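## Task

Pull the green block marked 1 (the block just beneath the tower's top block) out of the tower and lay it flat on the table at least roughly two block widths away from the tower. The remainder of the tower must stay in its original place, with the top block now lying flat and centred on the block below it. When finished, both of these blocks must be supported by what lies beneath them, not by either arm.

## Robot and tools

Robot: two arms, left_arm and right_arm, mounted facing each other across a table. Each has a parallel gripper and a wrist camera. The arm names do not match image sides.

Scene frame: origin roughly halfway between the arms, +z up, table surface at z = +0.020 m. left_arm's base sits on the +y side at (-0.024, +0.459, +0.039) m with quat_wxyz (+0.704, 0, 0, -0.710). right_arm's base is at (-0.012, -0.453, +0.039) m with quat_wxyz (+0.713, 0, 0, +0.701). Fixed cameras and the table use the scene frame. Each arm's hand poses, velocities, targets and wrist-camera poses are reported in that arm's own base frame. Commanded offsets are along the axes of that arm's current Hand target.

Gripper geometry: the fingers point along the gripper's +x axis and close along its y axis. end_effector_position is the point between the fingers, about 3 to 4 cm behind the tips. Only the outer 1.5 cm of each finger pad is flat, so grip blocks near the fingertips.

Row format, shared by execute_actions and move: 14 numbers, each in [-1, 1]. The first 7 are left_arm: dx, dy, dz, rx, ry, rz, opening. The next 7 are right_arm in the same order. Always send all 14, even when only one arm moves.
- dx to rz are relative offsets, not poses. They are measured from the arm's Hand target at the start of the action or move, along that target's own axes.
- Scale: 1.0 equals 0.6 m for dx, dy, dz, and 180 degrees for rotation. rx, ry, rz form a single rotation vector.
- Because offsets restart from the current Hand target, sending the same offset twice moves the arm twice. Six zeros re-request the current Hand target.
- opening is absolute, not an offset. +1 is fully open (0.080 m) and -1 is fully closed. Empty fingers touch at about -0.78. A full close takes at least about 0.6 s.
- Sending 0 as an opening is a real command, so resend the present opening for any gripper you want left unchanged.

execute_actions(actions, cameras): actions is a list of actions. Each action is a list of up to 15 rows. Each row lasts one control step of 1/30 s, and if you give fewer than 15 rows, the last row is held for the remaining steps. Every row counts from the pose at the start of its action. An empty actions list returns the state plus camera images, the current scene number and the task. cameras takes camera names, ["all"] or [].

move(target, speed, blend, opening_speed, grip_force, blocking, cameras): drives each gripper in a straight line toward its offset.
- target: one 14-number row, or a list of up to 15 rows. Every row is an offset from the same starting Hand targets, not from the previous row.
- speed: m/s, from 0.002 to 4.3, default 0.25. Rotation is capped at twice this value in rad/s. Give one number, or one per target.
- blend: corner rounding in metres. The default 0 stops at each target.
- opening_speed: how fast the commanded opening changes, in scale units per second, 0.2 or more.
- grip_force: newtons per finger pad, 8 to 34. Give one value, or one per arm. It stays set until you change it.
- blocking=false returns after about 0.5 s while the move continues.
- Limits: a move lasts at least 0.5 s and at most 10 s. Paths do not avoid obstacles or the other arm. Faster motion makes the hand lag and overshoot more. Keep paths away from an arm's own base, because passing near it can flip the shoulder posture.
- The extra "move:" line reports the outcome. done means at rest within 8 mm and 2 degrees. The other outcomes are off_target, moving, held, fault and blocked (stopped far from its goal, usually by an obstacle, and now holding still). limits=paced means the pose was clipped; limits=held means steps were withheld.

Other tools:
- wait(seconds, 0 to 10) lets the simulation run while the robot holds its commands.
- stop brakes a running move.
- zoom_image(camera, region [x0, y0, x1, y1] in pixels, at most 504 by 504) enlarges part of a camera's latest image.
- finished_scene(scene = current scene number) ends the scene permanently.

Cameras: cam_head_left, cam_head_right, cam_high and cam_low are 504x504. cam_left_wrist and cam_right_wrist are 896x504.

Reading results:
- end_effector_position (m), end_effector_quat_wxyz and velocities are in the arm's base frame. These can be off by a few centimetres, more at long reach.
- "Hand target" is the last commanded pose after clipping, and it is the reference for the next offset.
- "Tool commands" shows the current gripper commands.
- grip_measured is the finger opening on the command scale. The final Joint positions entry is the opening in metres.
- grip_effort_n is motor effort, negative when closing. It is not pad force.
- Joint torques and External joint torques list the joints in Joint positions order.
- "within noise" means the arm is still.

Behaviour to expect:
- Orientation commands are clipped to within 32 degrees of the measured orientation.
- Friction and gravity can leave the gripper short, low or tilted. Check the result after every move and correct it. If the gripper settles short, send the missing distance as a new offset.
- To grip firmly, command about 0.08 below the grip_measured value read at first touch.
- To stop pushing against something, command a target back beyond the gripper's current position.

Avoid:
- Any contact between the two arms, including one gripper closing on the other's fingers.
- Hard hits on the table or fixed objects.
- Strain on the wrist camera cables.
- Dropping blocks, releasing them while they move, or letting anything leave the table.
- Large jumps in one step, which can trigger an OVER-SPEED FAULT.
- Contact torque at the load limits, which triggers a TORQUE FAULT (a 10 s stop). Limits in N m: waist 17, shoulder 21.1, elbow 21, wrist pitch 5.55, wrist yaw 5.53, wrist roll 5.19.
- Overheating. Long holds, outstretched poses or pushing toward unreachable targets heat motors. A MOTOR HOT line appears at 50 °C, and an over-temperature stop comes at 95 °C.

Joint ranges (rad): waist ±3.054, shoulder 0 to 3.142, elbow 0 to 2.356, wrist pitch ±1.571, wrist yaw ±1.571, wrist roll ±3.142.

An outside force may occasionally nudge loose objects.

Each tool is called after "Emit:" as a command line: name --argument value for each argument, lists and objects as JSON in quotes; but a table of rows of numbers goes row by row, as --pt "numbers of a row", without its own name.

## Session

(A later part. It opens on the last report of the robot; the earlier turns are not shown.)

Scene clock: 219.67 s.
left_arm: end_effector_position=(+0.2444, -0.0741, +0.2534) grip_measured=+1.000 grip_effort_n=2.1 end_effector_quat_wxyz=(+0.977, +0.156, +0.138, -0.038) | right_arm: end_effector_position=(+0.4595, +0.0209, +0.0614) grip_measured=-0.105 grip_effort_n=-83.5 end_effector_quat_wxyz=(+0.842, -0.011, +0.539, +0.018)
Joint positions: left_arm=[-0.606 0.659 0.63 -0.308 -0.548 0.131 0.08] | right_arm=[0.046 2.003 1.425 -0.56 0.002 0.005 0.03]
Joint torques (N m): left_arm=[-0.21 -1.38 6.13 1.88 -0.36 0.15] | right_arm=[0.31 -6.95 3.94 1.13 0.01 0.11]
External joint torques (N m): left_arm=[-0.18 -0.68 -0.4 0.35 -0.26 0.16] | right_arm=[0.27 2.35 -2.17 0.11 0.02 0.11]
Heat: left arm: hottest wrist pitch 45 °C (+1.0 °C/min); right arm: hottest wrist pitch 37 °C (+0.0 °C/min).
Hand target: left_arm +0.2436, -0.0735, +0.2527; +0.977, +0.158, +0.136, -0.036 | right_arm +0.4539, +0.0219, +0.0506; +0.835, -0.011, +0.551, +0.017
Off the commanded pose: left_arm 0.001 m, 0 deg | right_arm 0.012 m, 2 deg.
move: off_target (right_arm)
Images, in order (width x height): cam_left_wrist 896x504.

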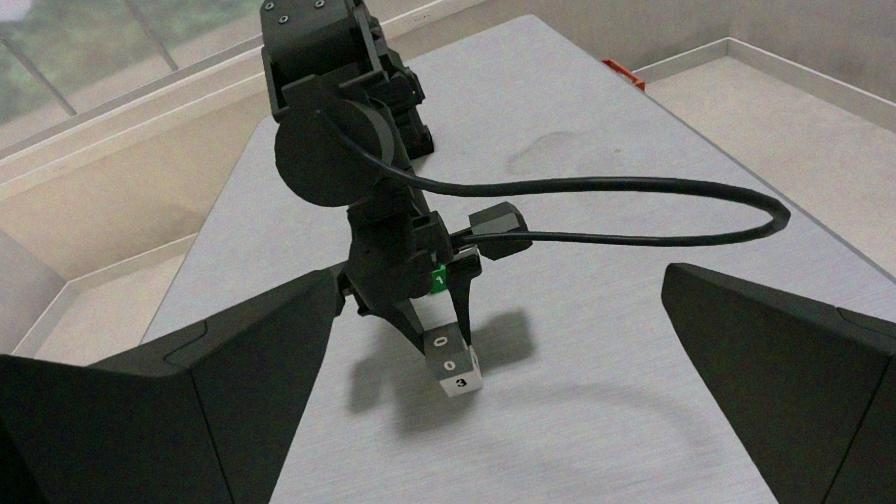

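Emit:
move --target '[0,0,0,0,0,0,1,-0.0116,0,0.017,0,-0.003,0,-0.35]' --speed 0.03 --cameras '["cam_left_wrist"]'

Emit:
zoom_image --camera "cam_left_wrist" --region '[415, 315, 495, 405]'

Scene clock: 225.97 s.
left_arm: end_effector_position=(+0.2444, -0.0741, +0.2534) grip_measured=+1.000 grip_effort_n=2.6 end_effector_quat_wxyz=(+0.977, +0.156, +0.138, -0.038) | right_arm: end_effector_position=(+0.4577, +0.0208, +0.0637) grip_measured=-0.105 grip_effort_n=-83.5 end_effector_quat_wxyz=(+0.838, -0.011, +0.545, +0.017)
Joint positions: left_arm=[-0.606 0.659 0.63 -0.308 -0.548 0.131 0.08] | right_arm=[0.046 2.003 1.44 -0.59 0.002 0.005 0.03]
Joint torques (N m): left_arm=[-0.31 -1.3 6.12 1.85 -0.37 0.14] | right_arm=[0.29 -6.47 8.09 0.94 0 0.11]
External joint torques (N m): left_arm=[-0.31 -0.52 -0.51 0.29 -0.26 0.15] | right_arm=[0.28 2.94 1.9 -0.07 0.01 0.11]
Heat: left arm: hottest wrist pitch 45 °C (+0.0 °C/min); right arm: hottest wrist pitch 37 °C (+0.0 °C/min).
Hand target: left_arm +0.2436, -0.0735, +0.2527; +0.977, +0.158, +0.136, -0.036 | right_arm +0.4605, +0.0222, +0.0610; +0.837, -0.011, +0.547, +0.017
Off the commanded pose: left_arm 0.001 m, 0 deg | right_arm 0.004 m, 0 deg.
move: done
Images, in order (width x height): cam_left_wrist 896x504.

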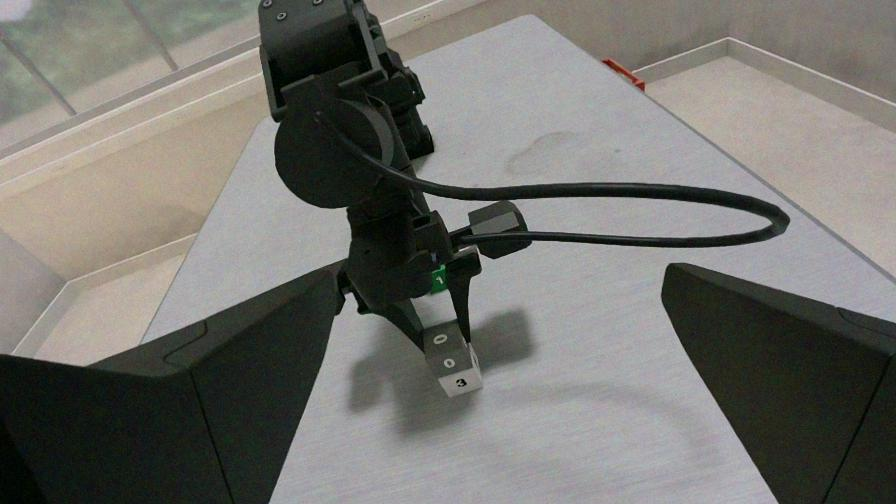

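Scaled by 5.600.

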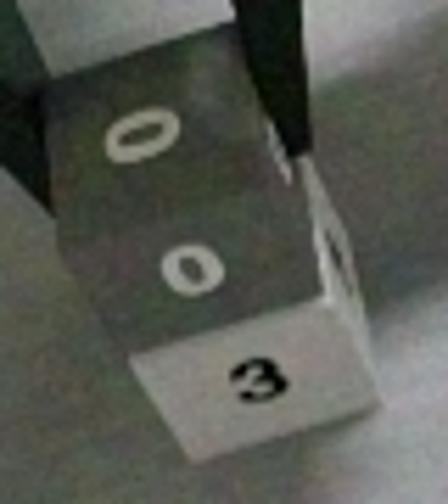

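Emit:
move --target '[0,0,0,0,0,0,1,0.0081,0,-0.0106,0,0.003,0,-0.35]' --speed 0.03 --cameras '["cam_left_wrist"]'

Emit:
zoom_image --camera "cam_left_wrist" --region '[415, 315, 495, 405]'

Scene clock: 231.23 s.
left_arm: end_effector_position=(+0.2444, -0.0741, +0.2534) grip_measured=+1.000 grip_effort_n=2.1 end_effector_quat_wxyz=(+0.977, +0.156, +0.138, -0.038) | right_arm: end_effector_position=(+0.4596, +0.0209, +0.0641) grip_measured=-0.105 grip_effort_n=-83.5 end_effector_quat_wxyz=(+0.841, -0.011, +0.541, +0.017)
Joint positions: left_arm=[-0.606 0.659 0.63 -0.308 -0.548 0.131 0.08] | right_arm=[0.046 2.003 1.438 -0.579 0.002 0.005 0.03]
Joint torques (N m): left_arm=[-0.29 -1.3 6.08 1.85 -0.35 0.11] | right_arm=[0.3 -6.54 5.12 1.27 0 0.11]
External joint torques (N m): left_arm=[-0.28 -0.57 -0.47 0.32 -0.25 0.13] | right_arm=[0.34 2.68 -0.91 0.28 0 0.11]
Heat: left arm: hottest wrist pitch 45 °C (+0.0 °C/min); right arm: hottest wrist pitch 37 °C (+0.0 °C/min).
Hand target: left_arm +0.2436, -0.0735, +0.2527; +0.977, +0.158, +0.136, -0.036 | right_arm +0.4567, +0.0220, +0.0540; +0.835, -0.011, +0.551, +0.017
Off the commanded pose: left_arm 0.001 m, 0 deg | right_arm 0.011 m, 1 deg.
move: off_target (right_arm)
Images, in order (width x height): cam_left_wrist 896x504.

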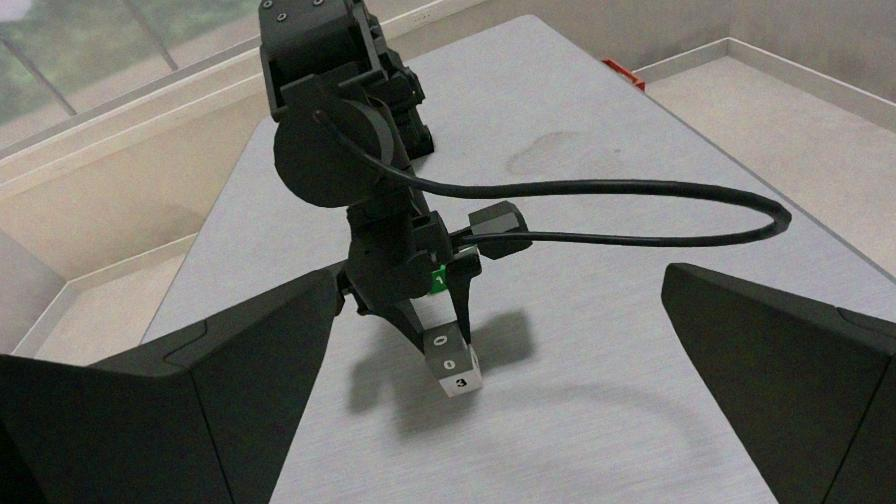

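Scaled by 5.600.

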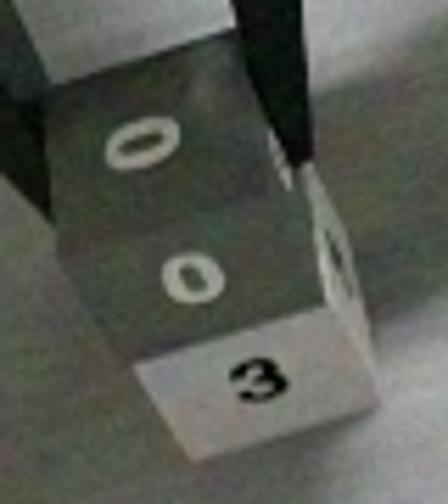

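Emit:
move --target '[0,0,0,0,0,0,1,0.0005,0,-0.011,0,0,0,-0.35]' --speed 0.03 --cameras '["cam_left_wrist"]'

Emit:
zoom_image --camera "cam_left_wrist" --region '[415, 315, 495, 405]'

Scene clock: 236.07 s.
left_arm: end_effector_position=(+0.2444, -0.0741, +0.2534) grip_measured=+1.000 grip_effort_n=2.6 end_effector_quat_wxyz=(+0.977, +0.156, +0.138, -0.038) | right_arm: end_effector_position=(+0.4581, +0.0208, +0.0609) grip_measured=-0.105 grip_effort_n=-83.5 end_effector_quat_wxyz=(+0.843, -0.011, +0.538, +0.017)
Joint positions: left_arm=[-0.606 0.659 0.63 -0.308 -0.548 0.131 0.08] | right_arm=[0.046 1.997 1.413 -0.552 0.002 0.005 0.03]
Joint torques (N m): left_arm=[-0.27 -1.4 6.15 1.85 -0.38 0.13] | right_arm=[0.31 -7.54 3.42 0.79 -0.01 0.11]
External joint torques (N m): left_arm=[-0.24 -0.69 -0.47 0.28 -0.29 0.14] | right_arm=[0.34 1.71 -2.69 -0.23 -0.01 0.11]
Heat: left arm: hottest wrist pitch 45 °C (+0.0 °C/min); right arm: hottest wrist pitch 37 °C (+0.0 °C/min).
Hand target: left_arm +0.2436, -0.0735, +0.2527; +0.977, +0.158, +0.136, -0.036 | right_arm +0.4507, +0.0218, +0.0510; +0.834, -0.011, +0.551, +0.017
Off the commanded pose: left_arm 0.001 m, 0 deg | right_arm 0.012 m, 2 deg.
move: off_target (right_arm)
Images, in order (width x height): cam_left_wrist 896x504.

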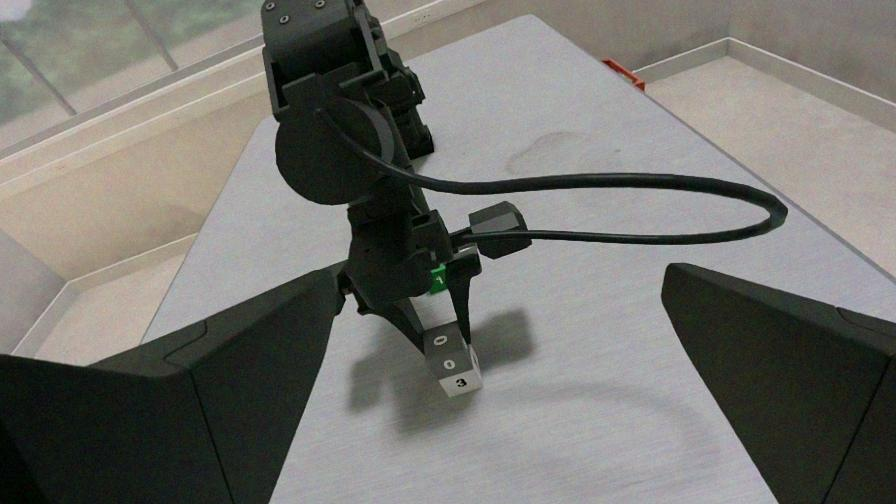

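Scaled by 5.600.

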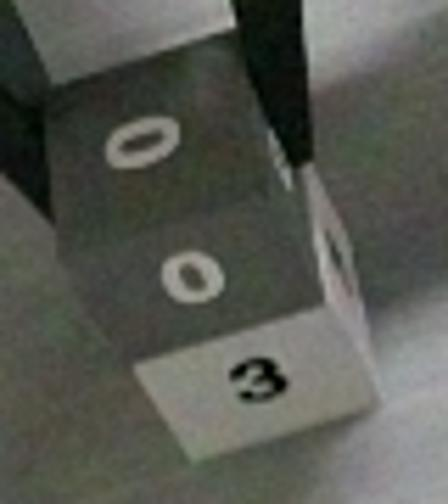

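Emit:
move --pt "0 0 0 0 0 0 1 -0.002 0 0.008 0 0 0 -0.35" --pt "0 0 0 0 0 0 1 -0.002 0 0.008 0 0 0 0.5" --speed 0.03 --opening_speed 0.6 --cameras '["cam_left_wrist","cam_right_wrist"]'

Emit:
zoom_image --camera "cam_left_wrist" --region '[415, 305, 495, 405]'

Scene clock: 242.00 s.
left_arm: end_effector_position=(+0.2444, -0.0741, +0.2534) grip_measured=+1.000 grip_effort_n=2.6 end_effector_quat_wxyz=(+0.977, +0.156, +0.138, -0.038) | right_arm: end_effector_position=(+0.4551, +0.0206, +0.0597) grip_measured=+0.495 grip_effort_n=21.2 end_effector_quat_wxyz=(+0.838, -0.011, +0.546, +0.017)
Joint positions: left_arm=[-0.606 0.659 0.63 -0.308 -0.548 0.131 0.08] | right_arm=[0.046 1.999 1.418 -0.574 0.002 0.005 0.057]
Joint torques (N m): left_arm=[-0.17 -1.46 6.14 1.88 -0.34 0.15] | right_arm=[0.3 -6.75 6.22 1.17 -0.02 0.11]
External joint torques (N m): left_arm=[-0.15 -0.72 -0.44 0.33 -0.24 0.16] | right_arm=[0.28 2.48 0.1 0.16 -0.01 0.11]
Heat: left arm: hottest wrist pitch 45 °C (+0.0 °C/min); right arm: hottest wrist pitch 37 °C (+0.0 °C/min).
Hand target: left_arm +0.2436, -0.0735, +0.2527; +0.977, +0.158, +0.136, -0.036 | right_arm +0.4547, +0.0220, +0.0541; +0.835, -0.011, +0.551, +0.017
Off the commanded pose: left_arm 0.001 m, 0 deg | right_arm 0.006 m, 1 deg.
move: done
Images, in order (width x height): cam_left_wrist 896x504, cam_right_wrist 896x504.

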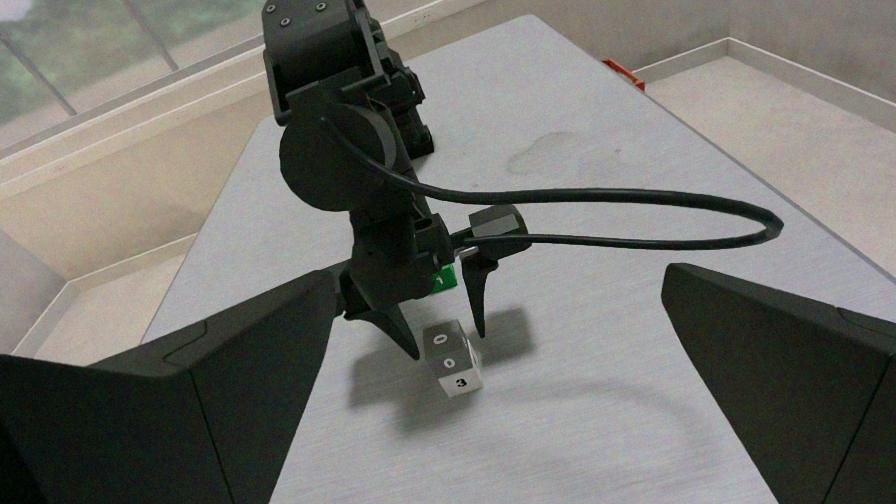

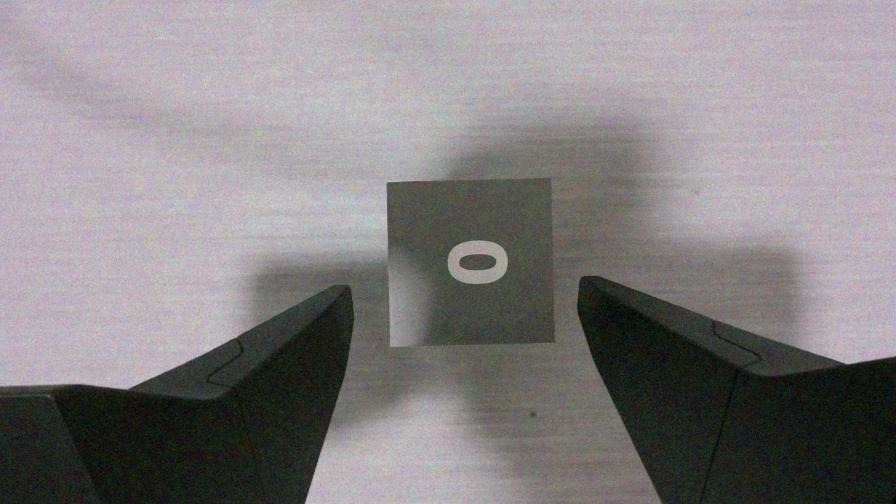

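Scaled by 5.040.

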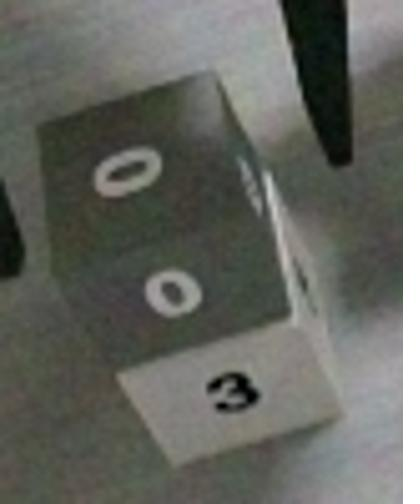

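Well placed. Retreat.

Emit:
move --target '[0,0,0,0,0,0,1,-0.2,0,0,0,0,0,0.6]' --speed 0.15 --cameras '["cam_left_wrist","cam_right_wrist"]'

Emit:
zoom_image --camera "cam_left_wrist" --region '[400, 230, 500, 405]'

Emit:
zoom_image --camera "cam_right_wrist" --region '[360, 40, 560, 240]'

Scene clock: 246.03 s.
left_arm: end_effector_position=(+0.2444, -0.0741, +0.2534) grip_measured=+1.000 grip_effort_n=2.1 end_effector_quat_wxyz=(+0.977, +0.156, +0.138, -0.038) | right_arm: end_effector_position=(+0.4060, +0.0185, +0.1569) grip_measured=+0.596 grip_effort_n=21.2 end_effector_quat_wxyz=(+0.829, -0.011, +0.559, +0.017)
Joint positions: left_arm=[-0.606 0.659 0.63 -0.308 -0.548 0.131 0.08] | right_arm=[0.046 1.771 1.519 -0.935 0.002 0.006 0.062]
Joint torques (N m): left_arm=[-0.32 -1.35 6.19 1.84 -0.38 0.15] | right_arm=[0.35 -7.82 8.1 0.98 -0.01 0.11]
External joint torques (N m): left_arm=[-0.31 -0.6 -0.41 0.29 -0.28 0.16] | right_arm=[0.33 0 1.78 0.02 -0.01 0.11]
Heat: left arm: hottest wrist pitch 45 °C (+0.0 °C/min); right arm: hottest wrist pitch 37 °C (+0.0 °C/min).
Hand target: left_arm +0.2436, -0.0735, +0.2527; +0.977, +0.158, +0.136, -0.036 | right_arm +0.4075, +0.0200, +0.1645; +0.834, -0.011, +0.551, +0.017
Off the commanded pose: left_arm 0.001 m, 0 deg | right_arm 0.008 m, 1 deg.
move: done
Images, in order (width x height): cam_left_wrist 896x504, cam_right_wrist 896x504.

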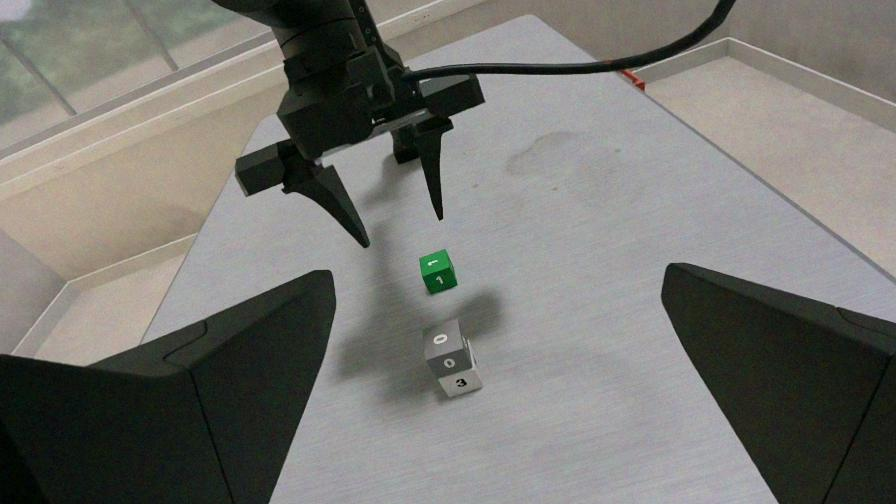

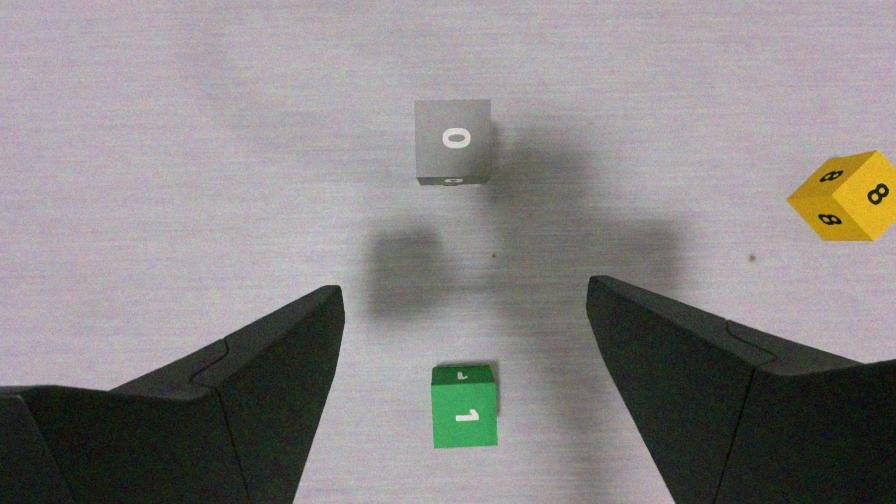

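Scaled by 2.880.

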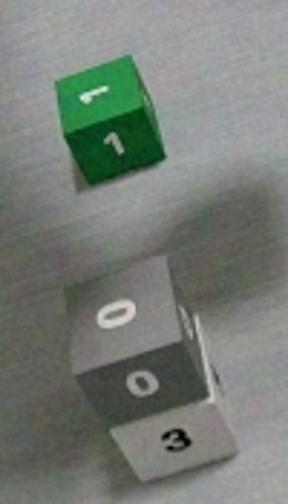

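Scaled by 2.520.

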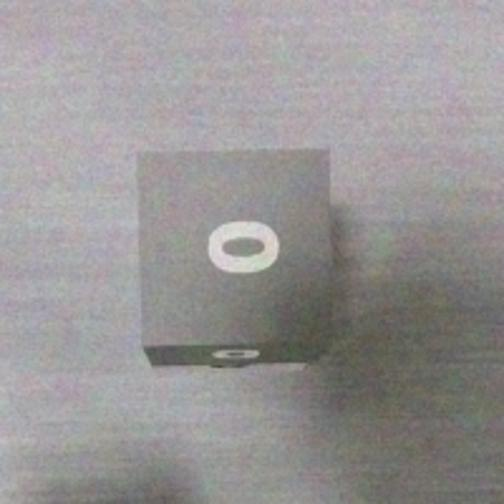

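Emit:
zoom_image --camera "cam_right_wrist" --region '[405, 150, 505, 210]'

Emit:
zoom_image --camera "cam_left_wrist" --region '[415, 310, 495, 405]'

Scaled by 5.040.

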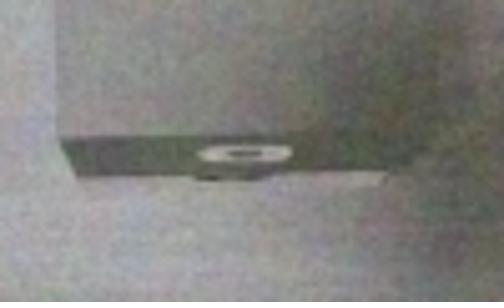

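Scaled by 5.305.

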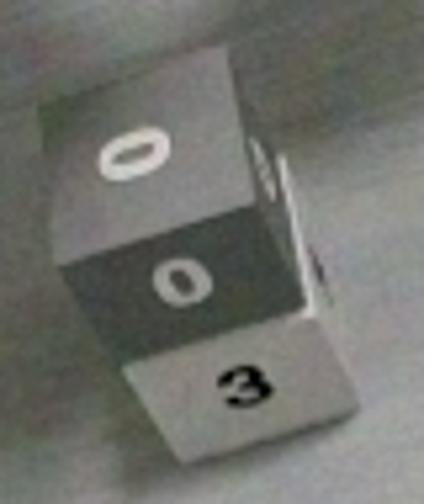

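Emit:
finished_scene --scene 2

The scene is finished: the task was done.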